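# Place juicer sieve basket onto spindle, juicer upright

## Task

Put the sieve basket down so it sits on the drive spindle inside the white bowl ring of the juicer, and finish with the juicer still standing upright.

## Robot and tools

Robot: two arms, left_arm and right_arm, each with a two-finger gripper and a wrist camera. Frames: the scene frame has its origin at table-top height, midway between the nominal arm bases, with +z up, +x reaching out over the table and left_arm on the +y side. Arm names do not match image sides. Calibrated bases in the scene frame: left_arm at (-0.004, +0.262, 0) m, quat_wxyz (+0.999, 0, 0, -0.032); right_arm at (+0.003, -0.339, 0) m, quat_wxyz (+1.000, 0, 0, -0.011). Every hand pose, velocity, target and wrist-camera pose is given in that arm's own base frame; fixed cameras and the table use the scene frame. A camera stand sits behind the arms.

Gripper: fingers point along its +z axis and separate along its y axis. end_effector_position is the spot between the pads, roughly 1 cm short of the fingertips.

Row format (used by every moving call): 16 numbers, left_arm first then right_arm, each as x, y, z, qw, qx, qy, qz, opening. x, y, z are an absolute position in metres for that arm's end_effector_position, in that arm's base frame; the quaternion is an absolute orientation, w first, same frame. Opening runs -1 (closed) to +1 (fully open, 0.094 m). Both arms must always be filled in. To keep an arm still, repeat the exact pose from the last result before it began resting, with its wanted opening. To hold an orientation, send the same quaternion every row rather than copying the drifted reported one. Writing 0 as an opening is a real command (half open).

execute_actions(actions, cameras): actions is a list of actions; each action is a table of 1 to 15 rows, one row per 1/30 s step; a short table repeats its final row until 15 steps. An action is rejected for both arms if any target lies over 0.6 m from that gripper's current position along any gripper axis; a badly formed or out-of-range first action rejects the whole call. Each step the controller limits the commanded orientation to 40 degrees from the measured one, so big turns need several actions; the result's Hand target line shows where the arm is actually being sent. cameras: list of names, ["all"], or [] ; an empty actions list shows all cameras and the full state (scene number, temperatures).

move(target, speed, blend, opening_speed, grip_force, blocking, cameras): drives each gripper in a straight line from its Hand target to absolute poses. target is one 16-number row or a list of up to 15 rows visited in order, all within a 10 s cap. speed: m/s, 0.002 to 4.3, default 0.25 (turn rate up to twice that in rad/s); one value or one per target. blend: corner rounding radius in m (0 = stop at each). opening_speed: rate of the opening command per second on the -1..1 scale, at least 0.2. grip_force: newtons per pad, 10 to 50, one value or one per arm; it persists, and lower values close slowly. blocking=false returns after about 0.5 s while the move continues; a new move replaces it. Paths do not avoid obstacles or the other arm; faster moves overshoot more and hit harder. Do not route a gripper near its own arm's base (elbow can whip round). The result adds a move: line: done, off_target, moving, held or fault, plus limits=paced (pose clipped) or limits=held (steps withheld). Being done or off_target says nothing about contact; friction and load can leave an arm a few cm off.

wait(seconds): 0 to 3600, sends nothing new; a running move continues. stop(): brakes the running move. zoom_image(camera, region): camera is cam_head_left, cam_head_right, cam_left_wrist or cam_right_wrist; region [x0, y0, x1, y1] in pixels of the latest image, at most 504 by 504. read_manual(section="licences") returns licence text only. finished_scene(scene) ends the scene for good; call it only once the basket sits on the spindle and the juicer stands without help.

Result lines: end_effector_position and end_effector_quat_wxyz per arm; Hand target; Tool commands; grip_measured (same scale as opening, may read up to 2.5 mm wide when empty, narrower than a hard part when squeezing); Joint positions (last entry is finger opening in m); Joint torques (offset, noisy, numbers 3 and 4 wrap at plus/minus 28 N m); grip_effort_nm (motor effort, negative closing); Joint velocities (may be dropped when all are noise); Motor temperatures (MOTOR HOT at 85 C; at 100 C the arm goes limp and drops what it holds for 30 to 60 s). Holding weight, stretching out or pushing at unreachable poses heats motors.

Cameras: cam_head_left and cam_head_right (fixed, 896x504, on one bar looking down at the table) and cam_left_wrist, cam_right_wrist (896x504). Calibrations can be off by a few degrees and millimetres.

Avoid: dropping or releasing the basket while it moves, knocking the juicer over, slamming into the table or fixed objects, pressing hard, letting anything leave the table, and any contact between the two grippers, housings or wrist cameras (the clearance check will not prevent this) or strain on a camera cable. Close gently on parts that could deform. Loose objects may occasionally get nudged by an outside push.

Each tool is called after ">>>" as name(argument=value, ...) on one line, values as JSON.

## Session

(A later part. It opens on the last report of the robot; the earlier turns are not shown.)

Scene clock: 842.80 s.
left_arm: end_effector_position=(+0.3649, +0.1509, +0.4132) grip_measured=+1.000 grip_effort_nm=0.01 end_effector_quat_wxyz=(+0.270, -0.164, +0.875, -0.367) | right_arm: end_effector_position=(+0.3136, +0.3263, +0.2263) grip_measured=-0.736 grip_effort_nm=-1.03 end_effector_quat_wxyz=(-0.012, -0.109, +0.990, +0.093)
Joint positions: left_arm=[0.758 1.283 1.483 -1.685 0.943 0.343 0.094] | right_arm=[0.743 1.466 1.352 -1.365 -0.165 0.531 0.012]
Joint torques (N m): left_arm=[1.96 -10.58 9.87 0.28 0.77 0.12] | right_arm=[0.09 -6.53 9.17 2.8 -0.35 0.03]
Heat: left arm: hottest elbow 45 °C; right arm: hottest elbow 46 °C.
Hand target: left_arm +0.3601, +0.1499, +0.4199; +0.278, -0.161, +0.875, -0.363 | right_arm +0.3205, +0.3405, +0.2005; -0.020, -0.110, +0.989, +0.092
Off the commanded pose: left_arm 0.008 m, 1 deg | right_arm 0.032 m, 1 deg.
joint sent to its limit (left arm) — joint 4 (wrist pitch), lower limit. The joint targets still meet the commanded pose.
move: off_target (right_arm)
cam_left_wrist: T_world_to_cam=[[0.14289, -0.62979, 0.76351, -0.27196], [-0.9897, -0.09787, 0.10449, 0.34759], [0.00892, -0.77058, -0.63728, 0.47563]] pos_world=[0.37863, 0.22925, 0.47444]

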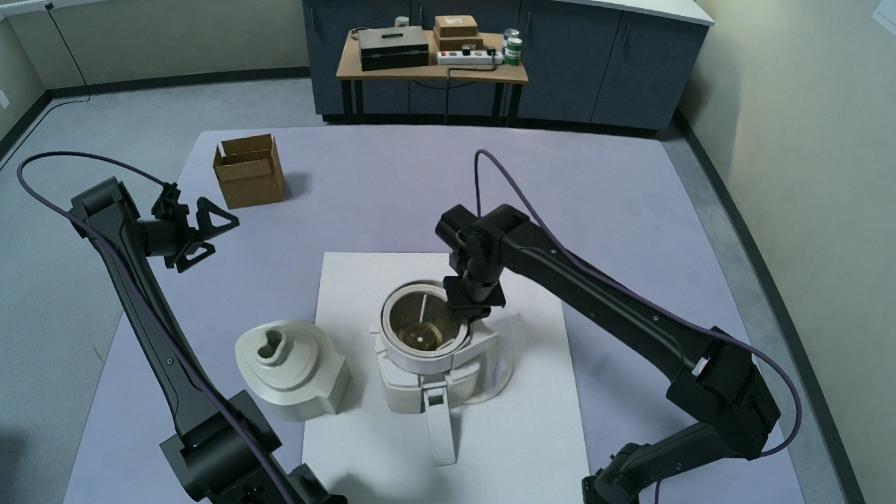

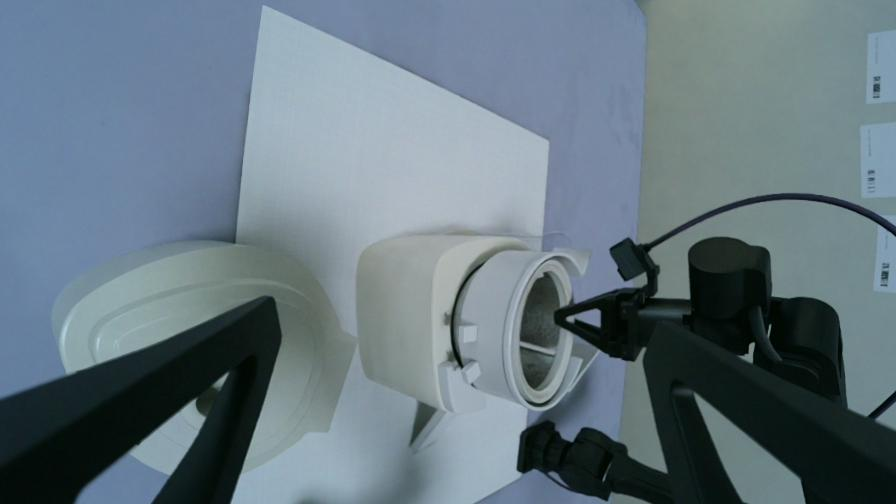

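>>> move(target=[[0.36,0.15,0.42,0.277,-0.161,0.875,-0.364,1,0.327,0.341,0.265,0.012,-0.11,0.990,0.075,-0.95],[0.36,0.15,0.42,0.277,-0.161,0.875,-0.364,1,0.328,0.341,0.262,0.012,-0.11,0.991,0.07,-0.95]], speed=0.03, cameras=["cam_head_left","cam_left_wrist"])

>>> zoom_image(camera="cam_head_left", region=[340, 260, 500, 400])

>>> zoom_image(camera="cam_left_wrist", region=[460, 220, 620, 420])

Scene clock: 859.33 s.
left_arm: end_effector_position=(+0.3649, +0.1509, +0.4132) grip_measured=+1.000 grip_effort_nm=0.01 end_effector_quat_wxyz=(+0.270, -0.164, +0.875, -0.367) | right_arm: end_effector_position=(+0.3165, +0.3232, +0.2336) grip_measured=-0.736 grip_effort_nm=-1.03 end_effector_quat_wxyz=(-0.012, -0.110, +0.992, +0.053)
Joint positions: left_arm=[0.758 1.283 1.483 -1.685 0.943 0.343 0.094] | right_arm=[0.759 1.494 1.408 -1.44 -0.098 0.541 0.012]
Joint torques (N m): left_arm=[2.37 -10.52 9.95 0.18 0.7 0.11] | right_arm=[0.62 -10.46 15.91 0.29 0.05 0.09]
Heat: left arm: hottest elbow 45 °C; right arm: hottest elbow 47 °C.
Hand target: left_arm +0.3601, +0.1499, +0.4199; +0.278, -0.161, +0.875, -0.363 | right_arm +0.3265, +0.3395, +0.2620; +0.012, -0.110, +0.991, +0.071
Off the commanded pose: left_arm 0.008 m, 1 deg | right_arm 0.035 m, 3 deg.
joint sent to its limit (left arm) — joint 4 (wrist pitch), lower limit. The joint targets still meet the commanded pose.
move: off_target (right_arm)
cam_left_wrist: T_world_to_cam=[[0.14289, -0.62979, 0.76351, -0.27196], [-0.9897, -0.09787, 0.10449, 0.34759], [0.00892, -0.77058, -0.63728, 0.47563]] pos_world=[0.37863, 0.22925, 0.47444]

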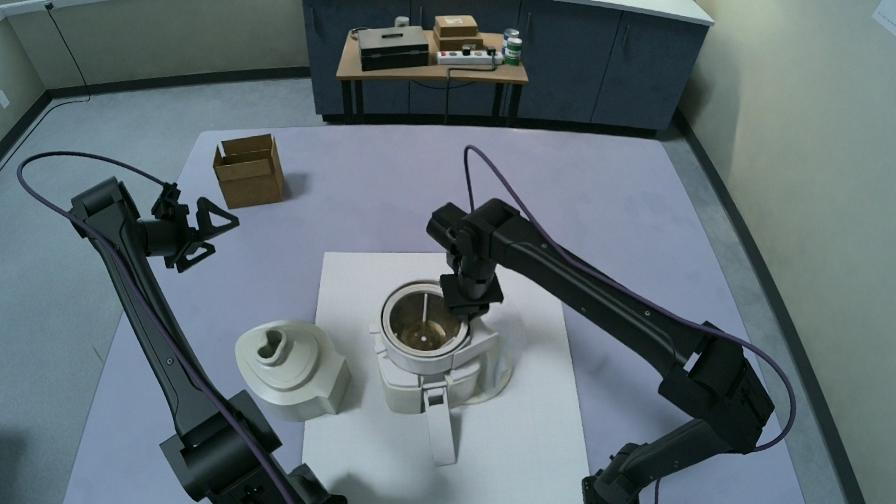

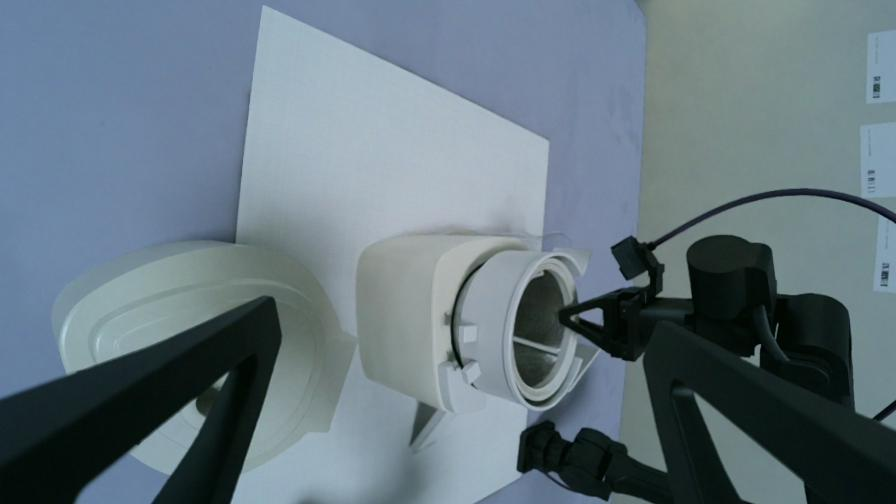

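Scaled by 3.150 from the camera's image (finer frame: 1280x720).

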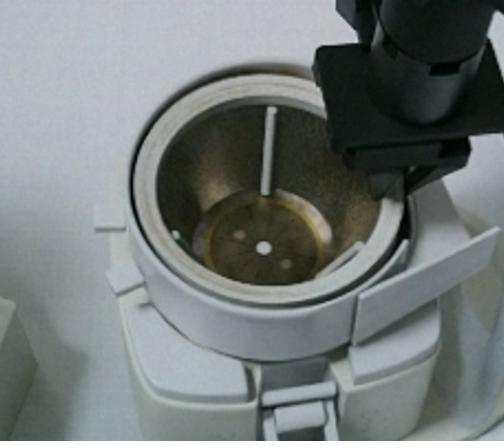

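Scaled by 2.520 from the camera's image (finer frame: 1280x720).

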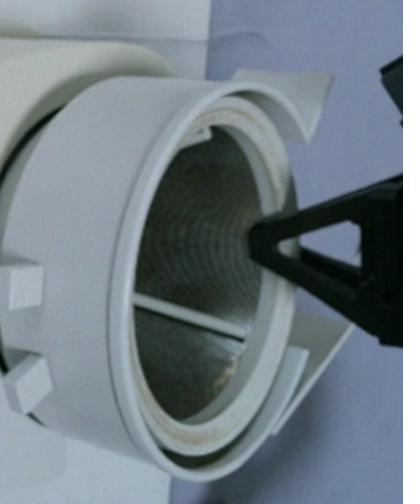

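>>> move(target=[[0.36,0.15,0.42,0.277,-0.161,0.875,-0.364,1,0.321,0.337,0.24,0,-0.11,0.992,0.058,-0.95],[0.36,0.15,0.42,0.277,-0.161,0.875,-0.364,1,0.317,0.333,0.218,-0.008,-0.11,0.992,0.055,-0.95],[0.36,0.15,0.42,0.277,-0.161,0.875,-0.364,1,0.317,0.333,0.203,-0.01,-0.11,0.992,0.055,-0.95]], speed=0.03, cameras=["cam_head_left","cam_left_wrist"])

>>> zoom_image(camera="cam_head_left", region=[340, 260, 500, 400])

>>> zoom_image(camera="cam_left_wrist", region=[460, 220, 620, 420])

Scene clock: 873.50 s.
left_arm: end_effector_position=(+0.3649, +0.1509, +0.4132) grip_measured=+1.000 grip_effort_nm=0.01 end_effector_quat_wxyz=(+0.270, -0.164, +0.875, -0.367) | right_arm: end_effector_position=(+0.3169, +0.3253, +0.2300) grip_measured=-0.736 grip_effort_nm=-1.03 end_effector_quat_wxyz=(+0.002, -0.112, +0.992, +0.060)
Joint positions: left_arm=[0.758 1.283 1.483 -1.685 0.943 0.343 0.094] | right_arm=[0.764 1.479 1.381 -1.397 -0.094 0.543 0.012]
Joint torques (N m): left_arm=[2.73 -10.29 9.98 0.29 0.74 0.09] | right_arm=[0.26 -8.41 7.21 2.63 -0.24 0.04]
Heat: left arm: hottest elbow 45 °C; right arm: hottest elbow 49 °C.
Hand target: left_arm +0.3601, +0.1499, +0.4199; +0.278, -0.161, +0.875, -0.363 | right_arm +0.3160, +0.3318, +0.2036; -0.010, -0.110, +0.992, +0.055
Off the commanded pose: left_arm 0.008 m, 1 deg | right_arm 0.028 m, 1 deg.
joint sent to its limit (left arm) — joint 4 (wrist pitch), lower limit. The joint targets still meet the commanded pose.
move: off_target (right_arm)
cam_left_wrist: T_world_to_cam=[[0.14289, -0.62979, 0.76351, -0.27196], [-0.9897, -0.09787, 0.10449, 0.34759], [0.00892, -0.77058, -0.63728, 0.47563]] pos_world=[0.37863, 0.22925, 0.47444]

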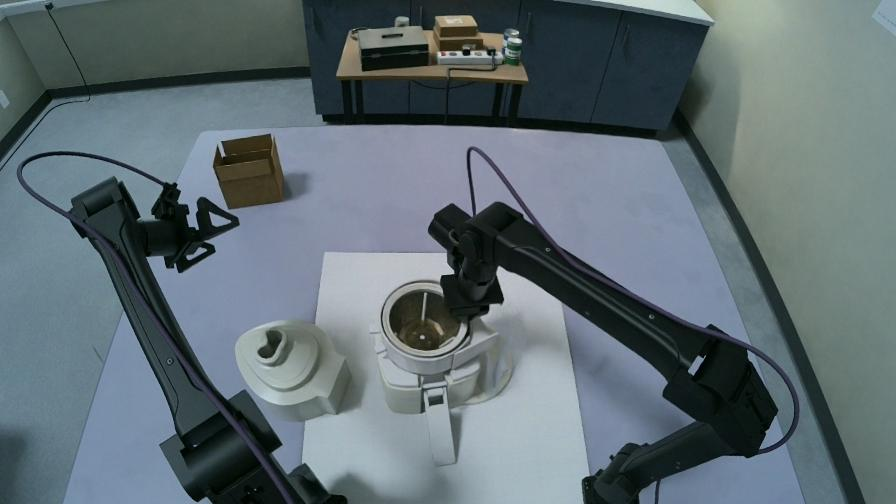

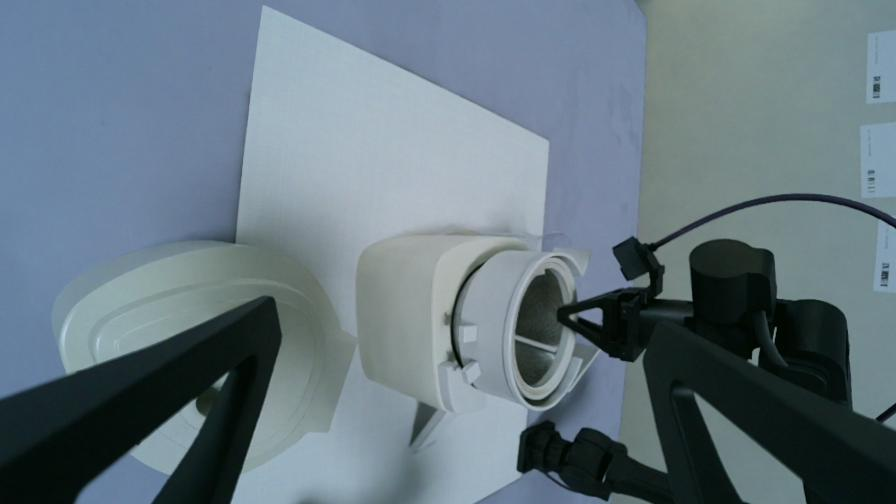

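Scaled by 3.150 from the camera's image (finer frame: 1280x720).

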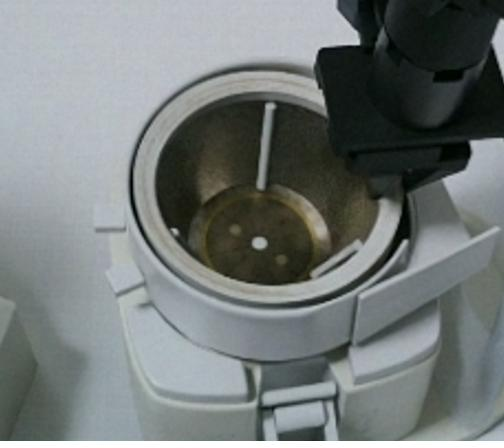

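Scaled by 2.520 from the camera's image (finer frame: 1280x720).

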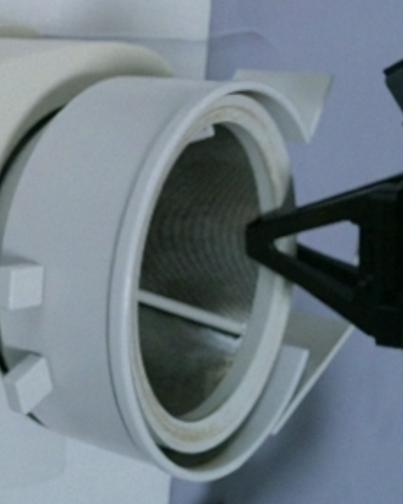

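>>> move(target=[[0.36,0.15,0.42,0.277,-0.161,0.875,-0.364,1,0.325,0.341,0.262,0.012,-0.09,0.991,0.07,-0.95],[0.36,0.15,0.42,0.277,-0.161,0.875,-0.364,1,0.301,0.333,0.262,0.012,0.05,0.994,0.07,-0.95]], speed=0.03, cameras=["cam_head_left","cam_left_wrist","cam_right_wrist"])

>>> zoom_image(camera="cam_head_left", region=[340, 260, 500, 400])

>>> zoom_image(camera="cam_left_wrist", region=[460, 220, 620, 420])

Scene clock: 889.97 s.
left_arm: end_effector_position=(+0.3649, +0.1509, +0.4132) grip_measured=+1.000 grip_effort_nm=0.02 end_effector_quat_wxyz=(+0.270, -0.164, +0.875, -0.367) | right_arm: end_effector_position=(+0.3018, +0.3275, +0.2439) grip_measured=-0.737 grip_effort_nm=-1.03 end_effector_quat_wxyz=(-0.006, +0.037, +0.998, +0.048)
Joint positions: left_arm=[0.758 1.283 1.483 -1.685 0.943 0.343 0.094] | right_arm=[0.799 1.463 1.402 -1.447 -0.073 0.875 0.012]
Joint torques (N m): left_arm=[2.26 -10.75 9.99 0.1 0.72 0.11] | right_arm=[0.44 -12.92 10.51 1.55 -0.09 0.32]
Heat: left arm: hottest elbow 45 °C; right arm: hottest elbow 49 °C.
Hand target: left_arm +0.3601, +0.1499, +0.4199; +0.278, -0.161, +0.875, -0.363 | right_arm +0.3008, +0.3326, +0.2619; +0.011, +0.050, +0.996, +0.070
Off the commanded pose: left_arm 0.008 m, 1 deg | right_arm 0.019 m, 4 deg.
joint sent to its limit (left arm) — joint 4 (wrist pitch), lower limit. The joint targets still meet the commanded pose.
move: off_target (right_arm)
cam_left_wrist: T_world_to_cam=[[0.14289, -0.62979, 0.76351, -0.27196], [-0.9897, -0.09787, 0.10449, 0.34759], [0.00892, -0.77058, -0.63728, 0.47563]] pos_world=[0.37863, 0.22925, 0.47444]
cam_right_wrist: T_world_to_cam=[[-0.0051, -0.99024, -0.13928, 0.36716], [-0.86629, -0.0652, 0.49526, 0.19141], [-0.49951, 0.12318, -0.85751, 0.4201]] pos_world=[0.37753, 0.32431, 0.31657]

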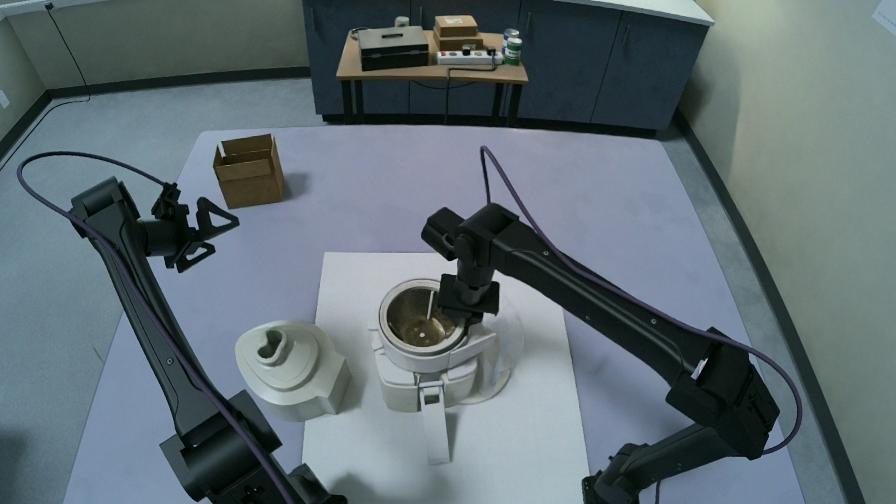

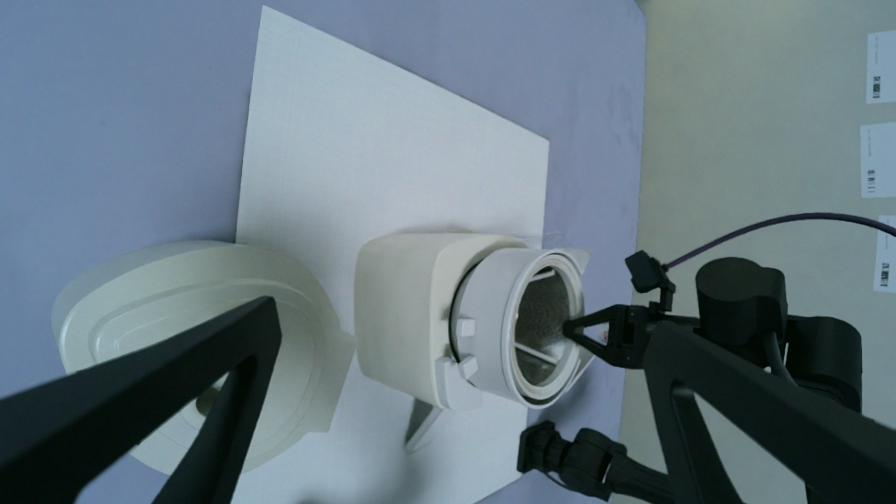

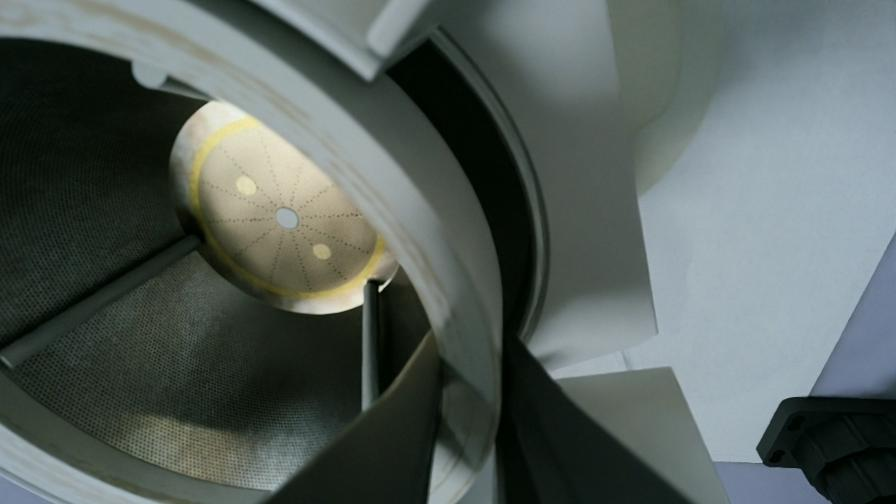

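Scaled by 3.150 from the camera's image (finer frame: 1280x720).

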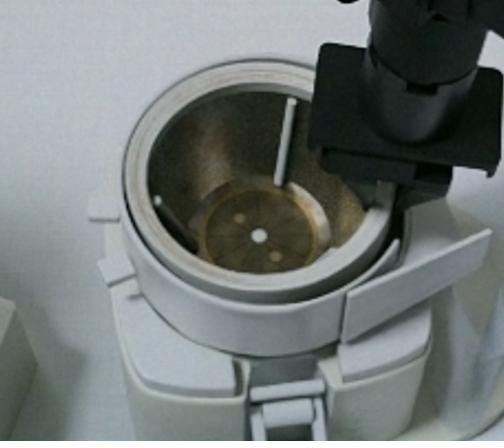

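Scaled by 2.520 from the camera's image (finer frame: 1280x720).

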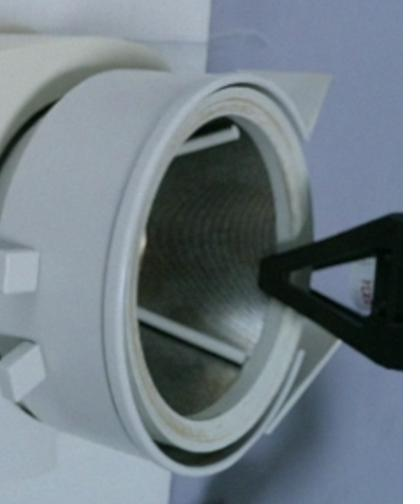

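>>> move(target=[[0.36,0.15,0.42,0.277,-0.161,0.875,-0.364,1,0.298,0.334,0.275,0.012,0.05,0.994,0.085,-0.95],[0.36,0.15,0.42,0.277,-0.161,0.875,-0.364,1,0.288,0.336,0.275,0.005,0.12,0.988,0.085,-0.95]], speed=0.03, cameras=["cam_head_left","cam_left_wrist","cam_right_wrist"])

>>> zoom_image(camera="cam_head_left", region=[340, 260, 500, 400])

>>> zoom_image(camera="cam_left_wrist", region=[460, 220, 620, 420])

Scene clock: 911.17 s.
left_arm: end_effector_position=(+0.3649, +0.1509, +0.4132) grip_measured=+1.000 grip_effort_nm=0.01 end_effector_quat_wxyz=(+0.270, -0.164, +0.875, -0.367) | right_arm: end_effector_position=(+0.2897, +0.3299, +0.2589) grip_measured=-0.737 grip_effort_nm=-1.03 end_effector_quat_wxyz=(-0.009, +0.109, +0.992, +0.063)
Joint positions: left_arm=[0.758 1.283 1.483 -1.685 0.943 0.343 0.094] | right_arm=[0.816 1.427 1.402 -1.456 -0.09 1.038 0.012]
Joint torques (N m): left_arm=[2.14 -10.64 9.88 0.28 0.74 0.08] | right_arm=[0.09 -12.22 10.44 1.68 -0.11 0.24]
Heat: left arm: hottest elbow 45 °C; right arm: hottest elbow 49 °C.
Hand target: left_arm +0.3601, +0.1499, +0.4199; +0.278, -0.161, +0.875, -0.363 | right_arm +0.2877, +0.3357, +0.2749; +0.004, +0.120, +0.989, +0.085
Off the commanded pose: left_arm 0.008 m, 1 deg | right_arm 0.017 m, 3 deg.
joint sent to its limit (left arm) — joint 4 (wrist pitch), lower limit. The joint targets still meet the commanded pose.
move: off_target (right_arm)
cam_left_wrist: T_world_to_cam=[[0.14289, -0.62979, 0.76351, -0.27196], [-0.9897, -0.09787, 0.10449, 0.34759], [0.00892, -0.77058, -0.63728, 0.47563]] pos_world=[0.37863, 0.22925, 0.47444]
cam_right_wrist: T_world_to_cam=[[-0.14876, -0.97451, -0.16792, 0.41539], [-0.86205, 0.0446, 0.50486, 0.13379], [-0.4845, 0.21985, -0.84671, 0.38763]] pos_world=[0.36493, 0.31361, 0.33041]

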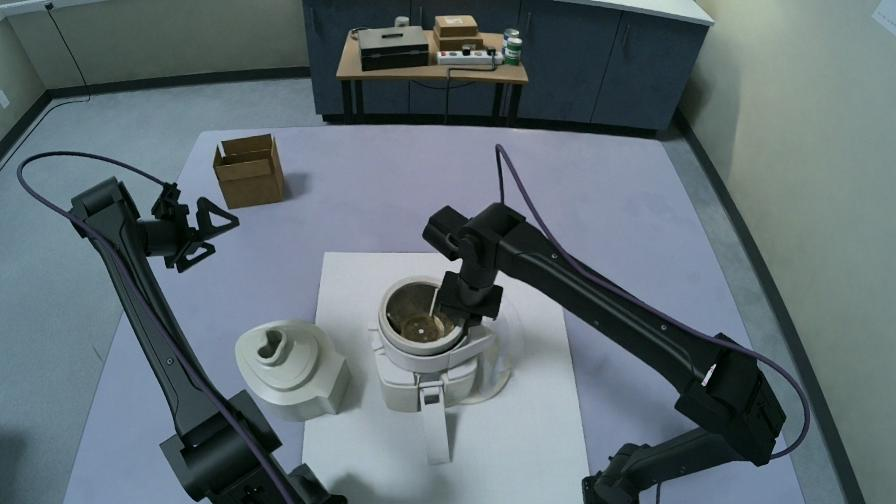

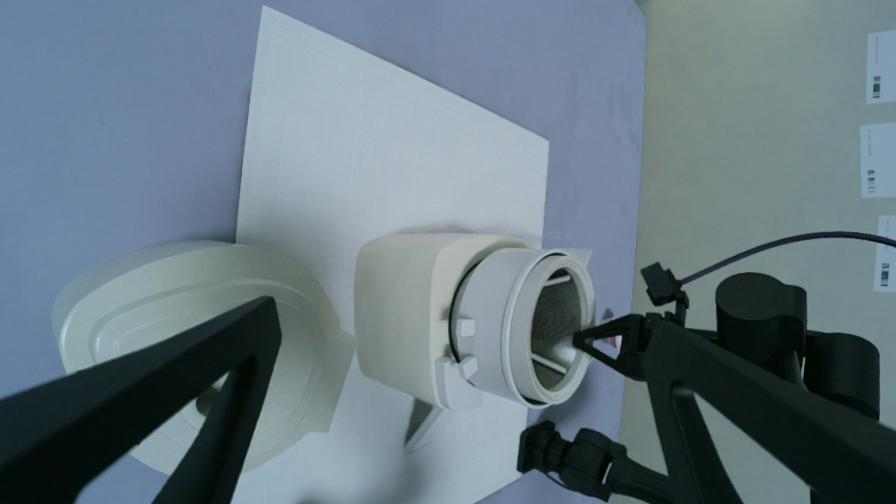

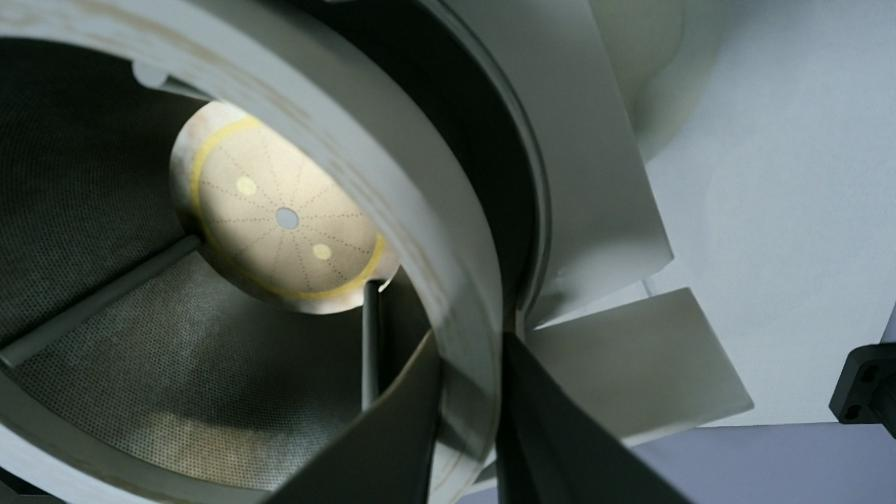

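Scaled by 3.150 from the camera's image (finer frame: 1280x720).

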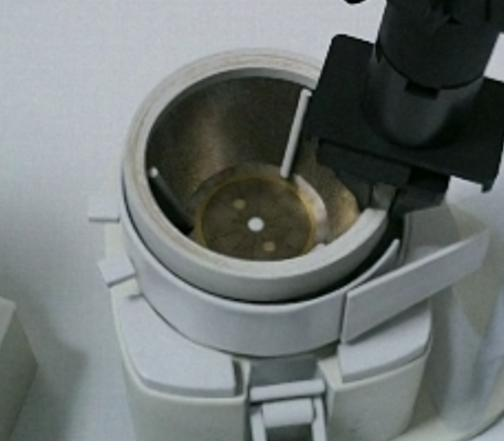

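Scaled by 2.520 from the camera's image (finer frame: 1280x720).

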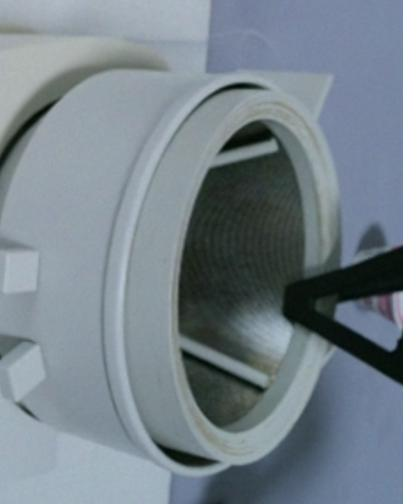

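>>> move(target=[[0.36,0.15,0.42,0.277,-0.161,0.875,-0.364,1,0.283,0.334,0.255,0.0,0.12,0.989,0.078,-0.95],[0.36,0.15,0.42,0.277,-0.161,0.875,-0.364,1,0.282,0.333,0.232,-0.005,0.12,0.989,0.07,-0.95]], speed=0.03, cameras=["cam_head_left","cam_left_wrist","cam_right_wrist"])

>>> zoom_image(camera="cam_head_left", region=[340, 260, 500, 400])

>>> zoom_image(camera="cam_left_wrist", region=[460, 220, 620, 420])

Scene clock: 924.20 s.
left_arm: end_effector_position=(+0.3649, +0.1509, +0.4132) grip_measured=+1.000 grip_effort_nm=0.02 end_effector_quat_wxyz=(+0.270, -0.164, +0.875, -0.367) | right_arm: end_effector_position=(+0.2862, +0.3283, +0.2316) grip_measured=-0.737 grip_effort_nm=-1.03 end_effector_quat_wxyz=(-0.009, +0.121, +0.991, +0.060)
Joint positions: left_arm=[0.758 1.283 1.483 -1.685 0.943 0.343 0.094] | right_arm=[0.82 1.424 1.327 -1.387 -0.086 1.066 0.012]
Joint torques (N m): left_arm=[2.37 -11.05 10.19 0.29 0.7 0.07] | right_arm=[0.56 -11.16 8.49 1.73 -0.1 0.05]
Heat: left arm: hottest elbow 45 °C; right arm: hottest elbow 49 °C.
Hand target: left_arm +0.3601, +0.1499, +0.4199; +0.278, -0.161, +0.875, -0.363 | right_arm +0.2820, +0.3329, +0.2320; -0.005, +0.120, +0.990, +0.070
Off the commanded pose: left_arm 0.008 m, 1 deg | right_arm 0.006 m, 1 deg.
joint sent to its limit (left arm) — joint 4 (wrist pitch), lower limit. The joint targets still meet the commanded pose.
move: done
cam_left_wrist: T_world_to_cam=[[0.14289, -0.62979, 0.76351, -0.27196], [-0.9897, -0.09787, 0.10449, 0.34759], [0.00892, -0.77058, -0.63728, 0.47563]] pos_world=[0.37863, 0.22925, 0.47444]
cam_right_wrist: T_world_to_cam=[[-0.17202, -0.97152, -0.16298, 0.41324], [-0.85942, 0.06714, 0.50685, 0.13597], [-0.48147, 0.22725, -0.84649, 0.3598]] pos_world=[0.36118, 0.31057, 0.303]

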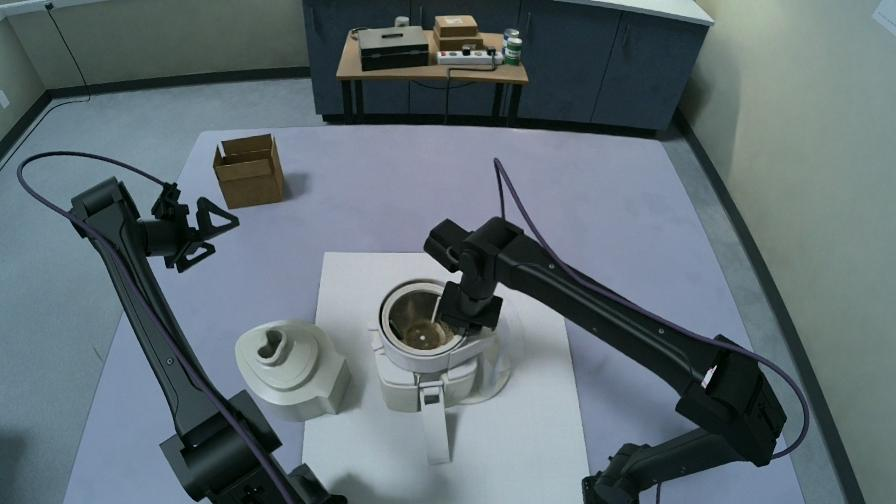

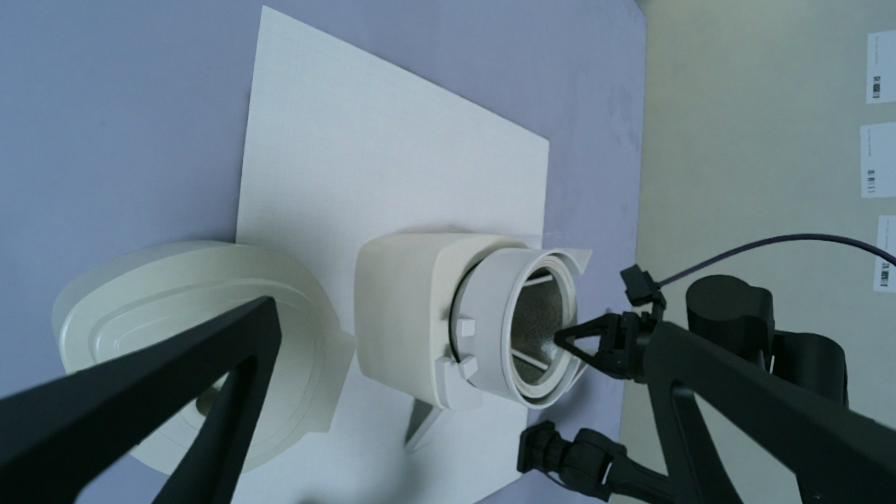

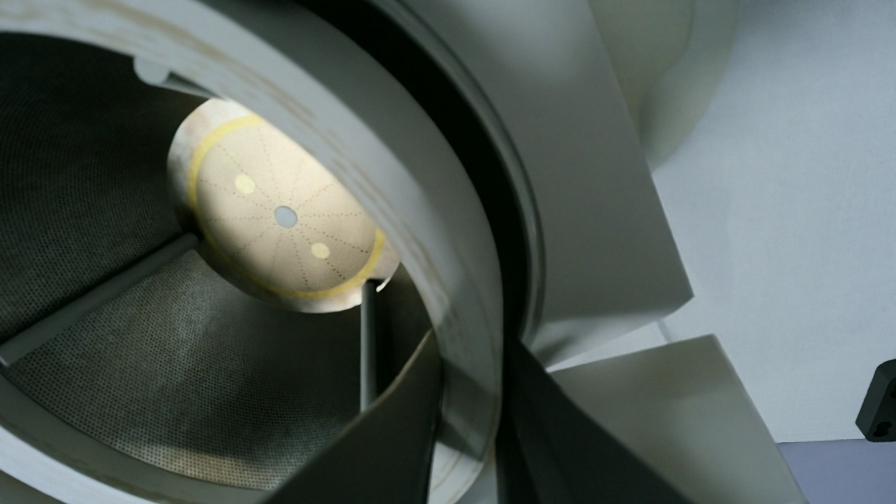

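Scaled by 3.150 from the camera's image (finer frame: 1280x720).

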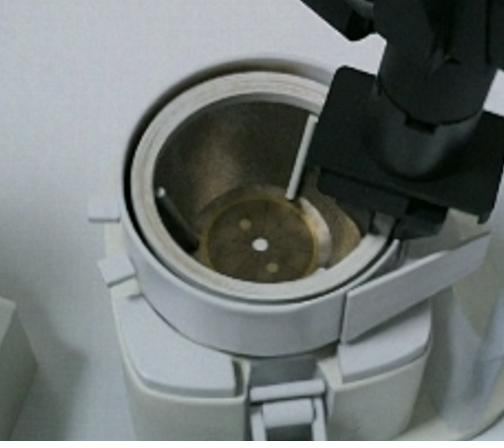

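Scaled by 2.520 from the camera's image (finer frame: 1280x720).

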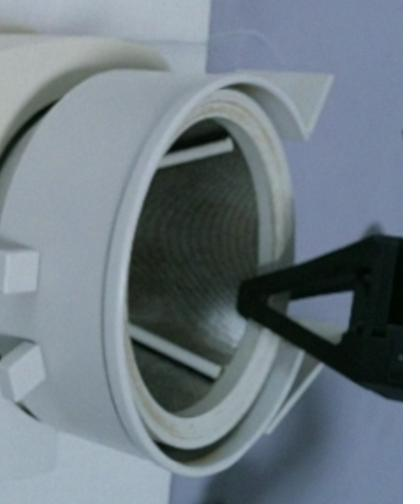

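>>> move(target=[[0.36,0.15,0.42,0.277,-0.161,0.875,-0.364,1,0.282,0.336,0.224,-0.008,0.12,0.99,0.068,-0.95],[0.36,0.15,0.42,0.277,-0.161,0.875,-0.364,1,0.282,0.337,0.208,-0.008,0.12,0.99,0.065,-0.95]], speed=0.03, cameras=["cam_head_left","cam_left_wrist"])

>>> zoom_image(camera="cam_head_left", region=[340, 260, 500, 400])

>>> zoom_image(camera="cam_left_wrist", region=[460, 220, 620, 420])

Scene clock: 935.43 s.
left_arm: end_effector_position=(+0.3649, +0.1509, +0.4132) grip_measured=+1.000 grip_effort_nm=0.01 end_effector_quat_wxyz=(+0.270, -0.164, +0.875, -0.367) | right_arm: end_effector_position=(+0.2853, +0.3258, +0.2267) grip_measured=-0.737 grip_effort_nm=-1.03 end_effector_quat_wxyz=(-0.002, +0.121, +0.991, +0.065)
Joint positions: left_arm=[0.758 1.283 1.483 -1.685 0.943 0.343 0.094] | right_arm=[0.82 1.409 1.298 -1.357 -0.08 1.067 0.012]
Joint torques (N m): left_arm=[1.79 -10.4 9.87 -0.09 0.72 0.09] | right_arm=[1.61 -8.59 7.68 2.59 -0.32 0.11]
Heat: left arm: hottest elbow 45 °C; right arm: hottest elbow 48 °C.
Hand target: left_arm +0.3601, +0.1499, +0.4199; +0.278, -0.161, +0.875, -0.363 | right_arm +0.2814, +0.3361, +0.2083; -0.008, +0.120, +0.991, +0.065
Off the commanded pose: left_arm 0.008 m, 1 deg | right_arm 0.022 m, 1 deg.
joint sent to its limit (left arm) — joint 4 (wrist pitch), lower limit. The joint targets still meet the commanded pose.
move: off_target (right_arm)
cam_left_wrist: T_world_to_cam=[[0.14289, -0.62979, 0.76351, -0.27196], [-0.9897, -0.09787, 0.10449, 0.34759], [0.00892, -0.77058, -0.63728, 0.47563]] pos_world=[0.37863, 0.22925, 0.47444]

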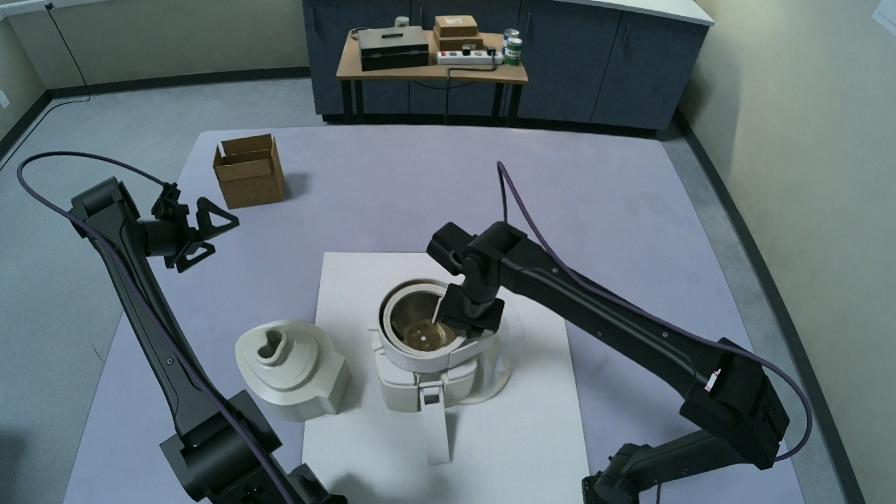

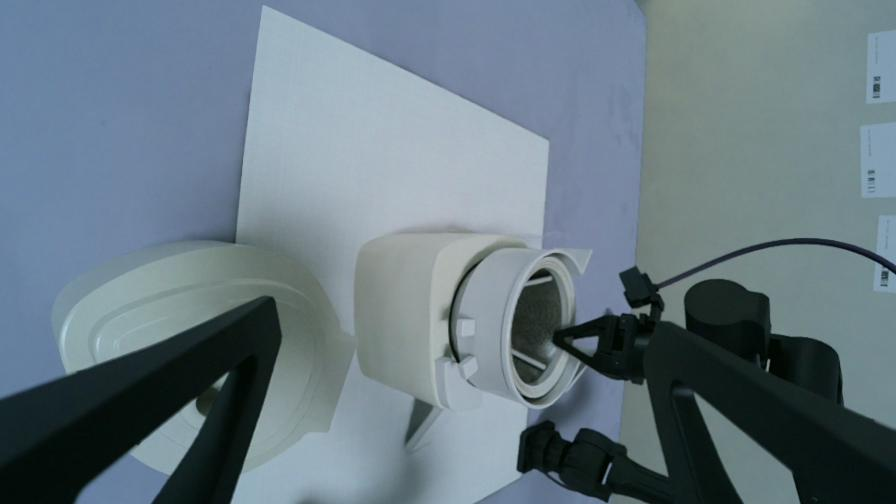

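Scaled by 3.150 from the camera's image (finer frame: 1280x720).

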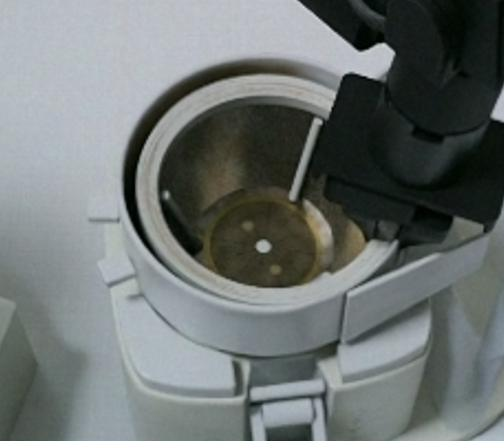

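Scaled by 2.520 from the camera's image (finer frame: 1280x720).

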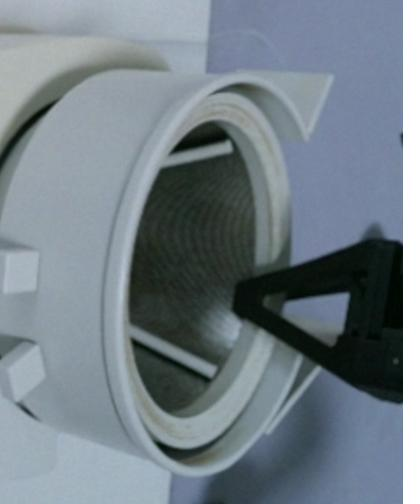

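>>> move(target=[[0.36,0.15,0.42,0.277,-0.161,0.875,-0.364,1,0.285,0.334,0.28,0.0,0.12,0.989,0.085,-0.95],[0.36,0.15,0.42,0.277,-0.161,0.875,-0.364,1,0.30,0.332,0.42,0.0,0.1,0.991,0.085,-0.95],[0.36,0.15,0.42,0.277,-0.161,0.875,-0.364,1,0.32,0.332,0.46,0.0,0.1,0.991,0.085,-0.95]], speed=0.05, cameras=["cam_head_left","cam_left_wrist"])

Scene clock: 949.17 s.
left_arm: end_effector_position=(+0.3649, +0.1509, +0.4132) grip_measured=+1.000 grip_effort_nm=0.01 end_effector_quat_wxyz=(+0.270, -0.164, +0.875, -0.367) | right_arm: end_effector_position=(+0.3130, +0.3318, +0.4223) grip_measured=-0.737 grip_effort_nm=-1.03 end_effector_quat_wxyz=(+0.041, +0.107, +0.984, +0.136)
Joint positions: left_arm=[0.758 1.283 1.483 -1.685 0.943 0.343 0.094] | right_arm=[0.774 1.437 1.829 -1.699 -0.108 1.005 0.012]
Joint torques (N m): left_arm=[2.02 -10.7 9.83 0.17 0.7 0.06] | right_arm=[-1.55 -10.75 16.36 0.77 -0.2 -0.15]
Heat: left arm: hottest elbow 46 °C; right arm: hottest elbow 48 °C.
Hand target: left_arm +0.3601, +0.1499, +0.4199; +0.278, -0.161, +0.875, -0.363 | right_arm +0.3180, +0.3305, +0.4583; +0.065, +0.104, +0.978, +0.166
Off the commanded pose: left_arm 0.008 m, 1 deg | right_arm 0.038 m, 8 deg.
joint sent to its limit (left arm) — joint 4 (wrist pitch), lower limit. The joint targets still meet the commanded pose.
joint sent to its limit (right arm) — joint 4 (wrist pitch), lower limit. The joint targets are off in orientation, not in position.
move: off_target (right_arm)
cam_left_wrist: T_world_to_cam=[[0.14289, -0.62979, 0.76351, -0.27196], [-0.9897, -0.09787, 0.10449, 0.34759], [0.00892, -0.77058, -0.63728, 0.47563]] pos_world=[0.37863, 0.22925, 0.47444]

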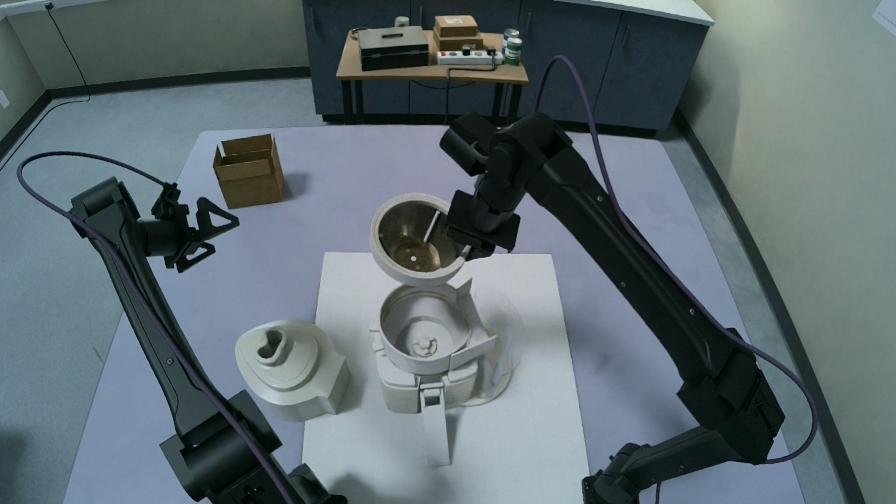

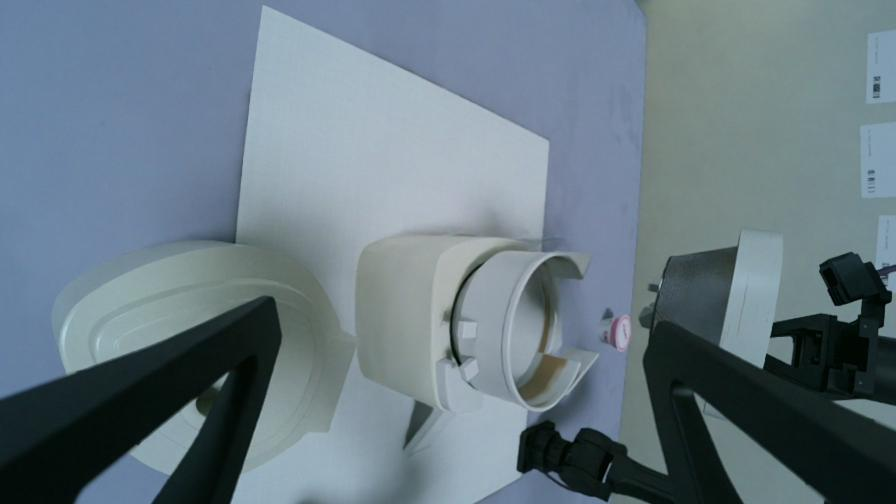

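>>> zoom_image(camera="cam_head_left", region=[350, 180, 510, 400])

>>> zoom_image(camera="cam_head_left", region=[370, 280, 490, 380])

>>> zoom_image(camera="cam_left_wrist", region=[620, 210, 800, 430])

>>> zoom_image(camera="cam_left_wrist", region=[440, 230, 620, 420])

Scaled by 2.291 from the camera's image (finer frame: 1280x720).

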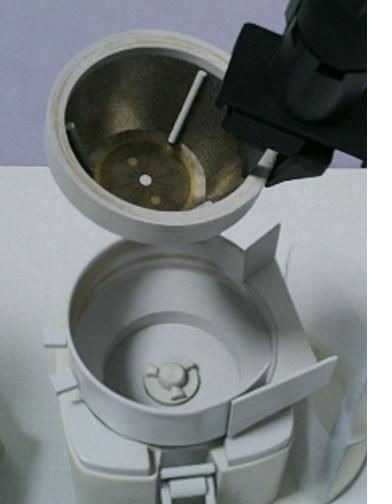

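Scaled by 4.200 from the camera's image (finer frame: 1280x720).

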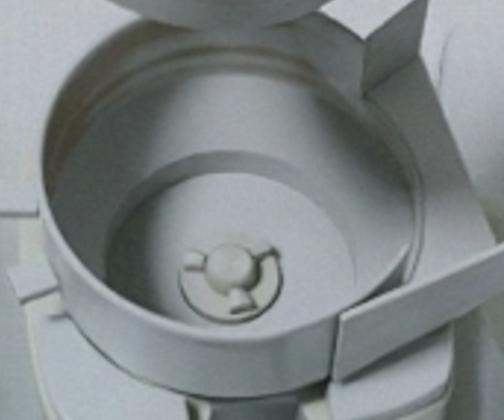

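Scaled by 2.291 from the camera's image (finer frame: 1280x720).

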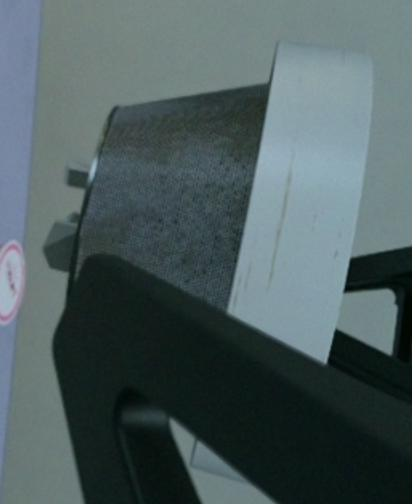

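Scaled by 2.653 from the camera's image (finer frame: 1280x720).

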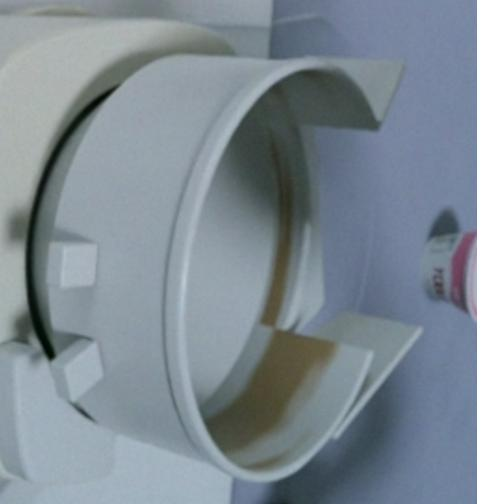

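>>> move(target=[[0.36,0.15,0.42,0.277,-0.161,0.875,-0.364,1,0.285,0.345,0.37,0,0.26,0.962,0.07,-0.95]], speed=0.1, cameras=["cam_head_left","cam_left_wrist"])

Scene clock: 996.37 s.
left_arm: end_effector_position=(+0.3649, +0.1509, +0.4132) grip_measured=+1.000 grip_effort_nm=0.01 end_effector_quat_wxyz=(+0.270, -0.164, +0.875, -0.367) | right_arm: end_effector_position=(+0.2912, +0.3446, +0.3690) grip_measured=-0.737 grip_effort_nm=-1.03 end_effector_quat_wxyz=(+0.003, +0.259, +0.963, +0.075)
Joint positions: left_arm=[0.758 1.283 1.483 -1.685 0.943 0.343 0.094] | right_arm=[0.846 1.463 1.728 -1.699 -0.062 1.375 0.012]
Joint torques (N m): left_arm=[1.96 -10.81 9.99 0.35 0.69 0.08] | right_arm=[0.32 -11.05 9.39 0.69 0.08 0.1]
Motor temperatures (°C): left_arm=[25 35 46 25 26 26 27] | right_arm=[26 32 59 23 26 25 28]
Heat: left arm: hottest elbow 46 °C; right arm: hottest elbow 59 °C.
Hand target: left_arm +0.3601, +0.1499, +0.4199; +0.278, -0.161, +0.875, -0.363 | right_arm +0.2851, +0.3449, +0.3698; +0.001, +0.260, +0.963, +0.072
Off the commanded pose: left_arm 0.008 m, 1 deg | right_arm 0.006 m, 1 deg.
joint sent to its limit (left arm) — joint 4 (wrist pitch), lower limit. The joint targets still meet the commanded pose.
joint sent to its limit (right arm) — joint 4 (wrist pitch), lower limit. The joint targets still meet the commanded pose.
move: done
cam_left_wrist: T_world_to_cam=[[0.14289, -0.62979, 0.76351, -0.27196], [-0.9897, -0.09787, 0.10449, 0.34759], [0.00892, -0.77058, -0.63728, 0.47563]] pos_world=[0.37863, 0.22925, 0.47444]

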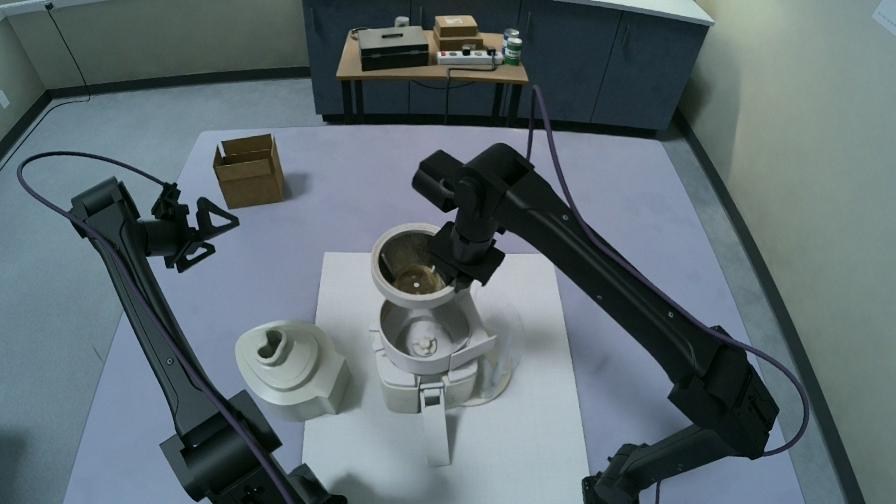

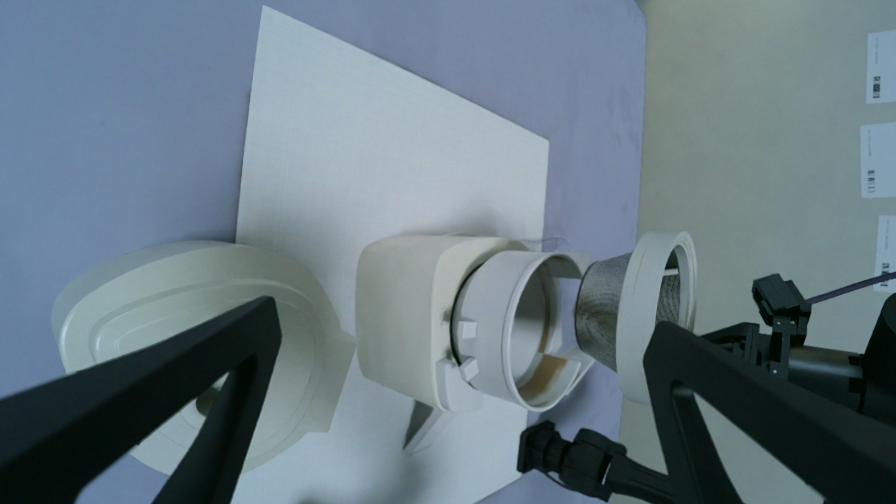

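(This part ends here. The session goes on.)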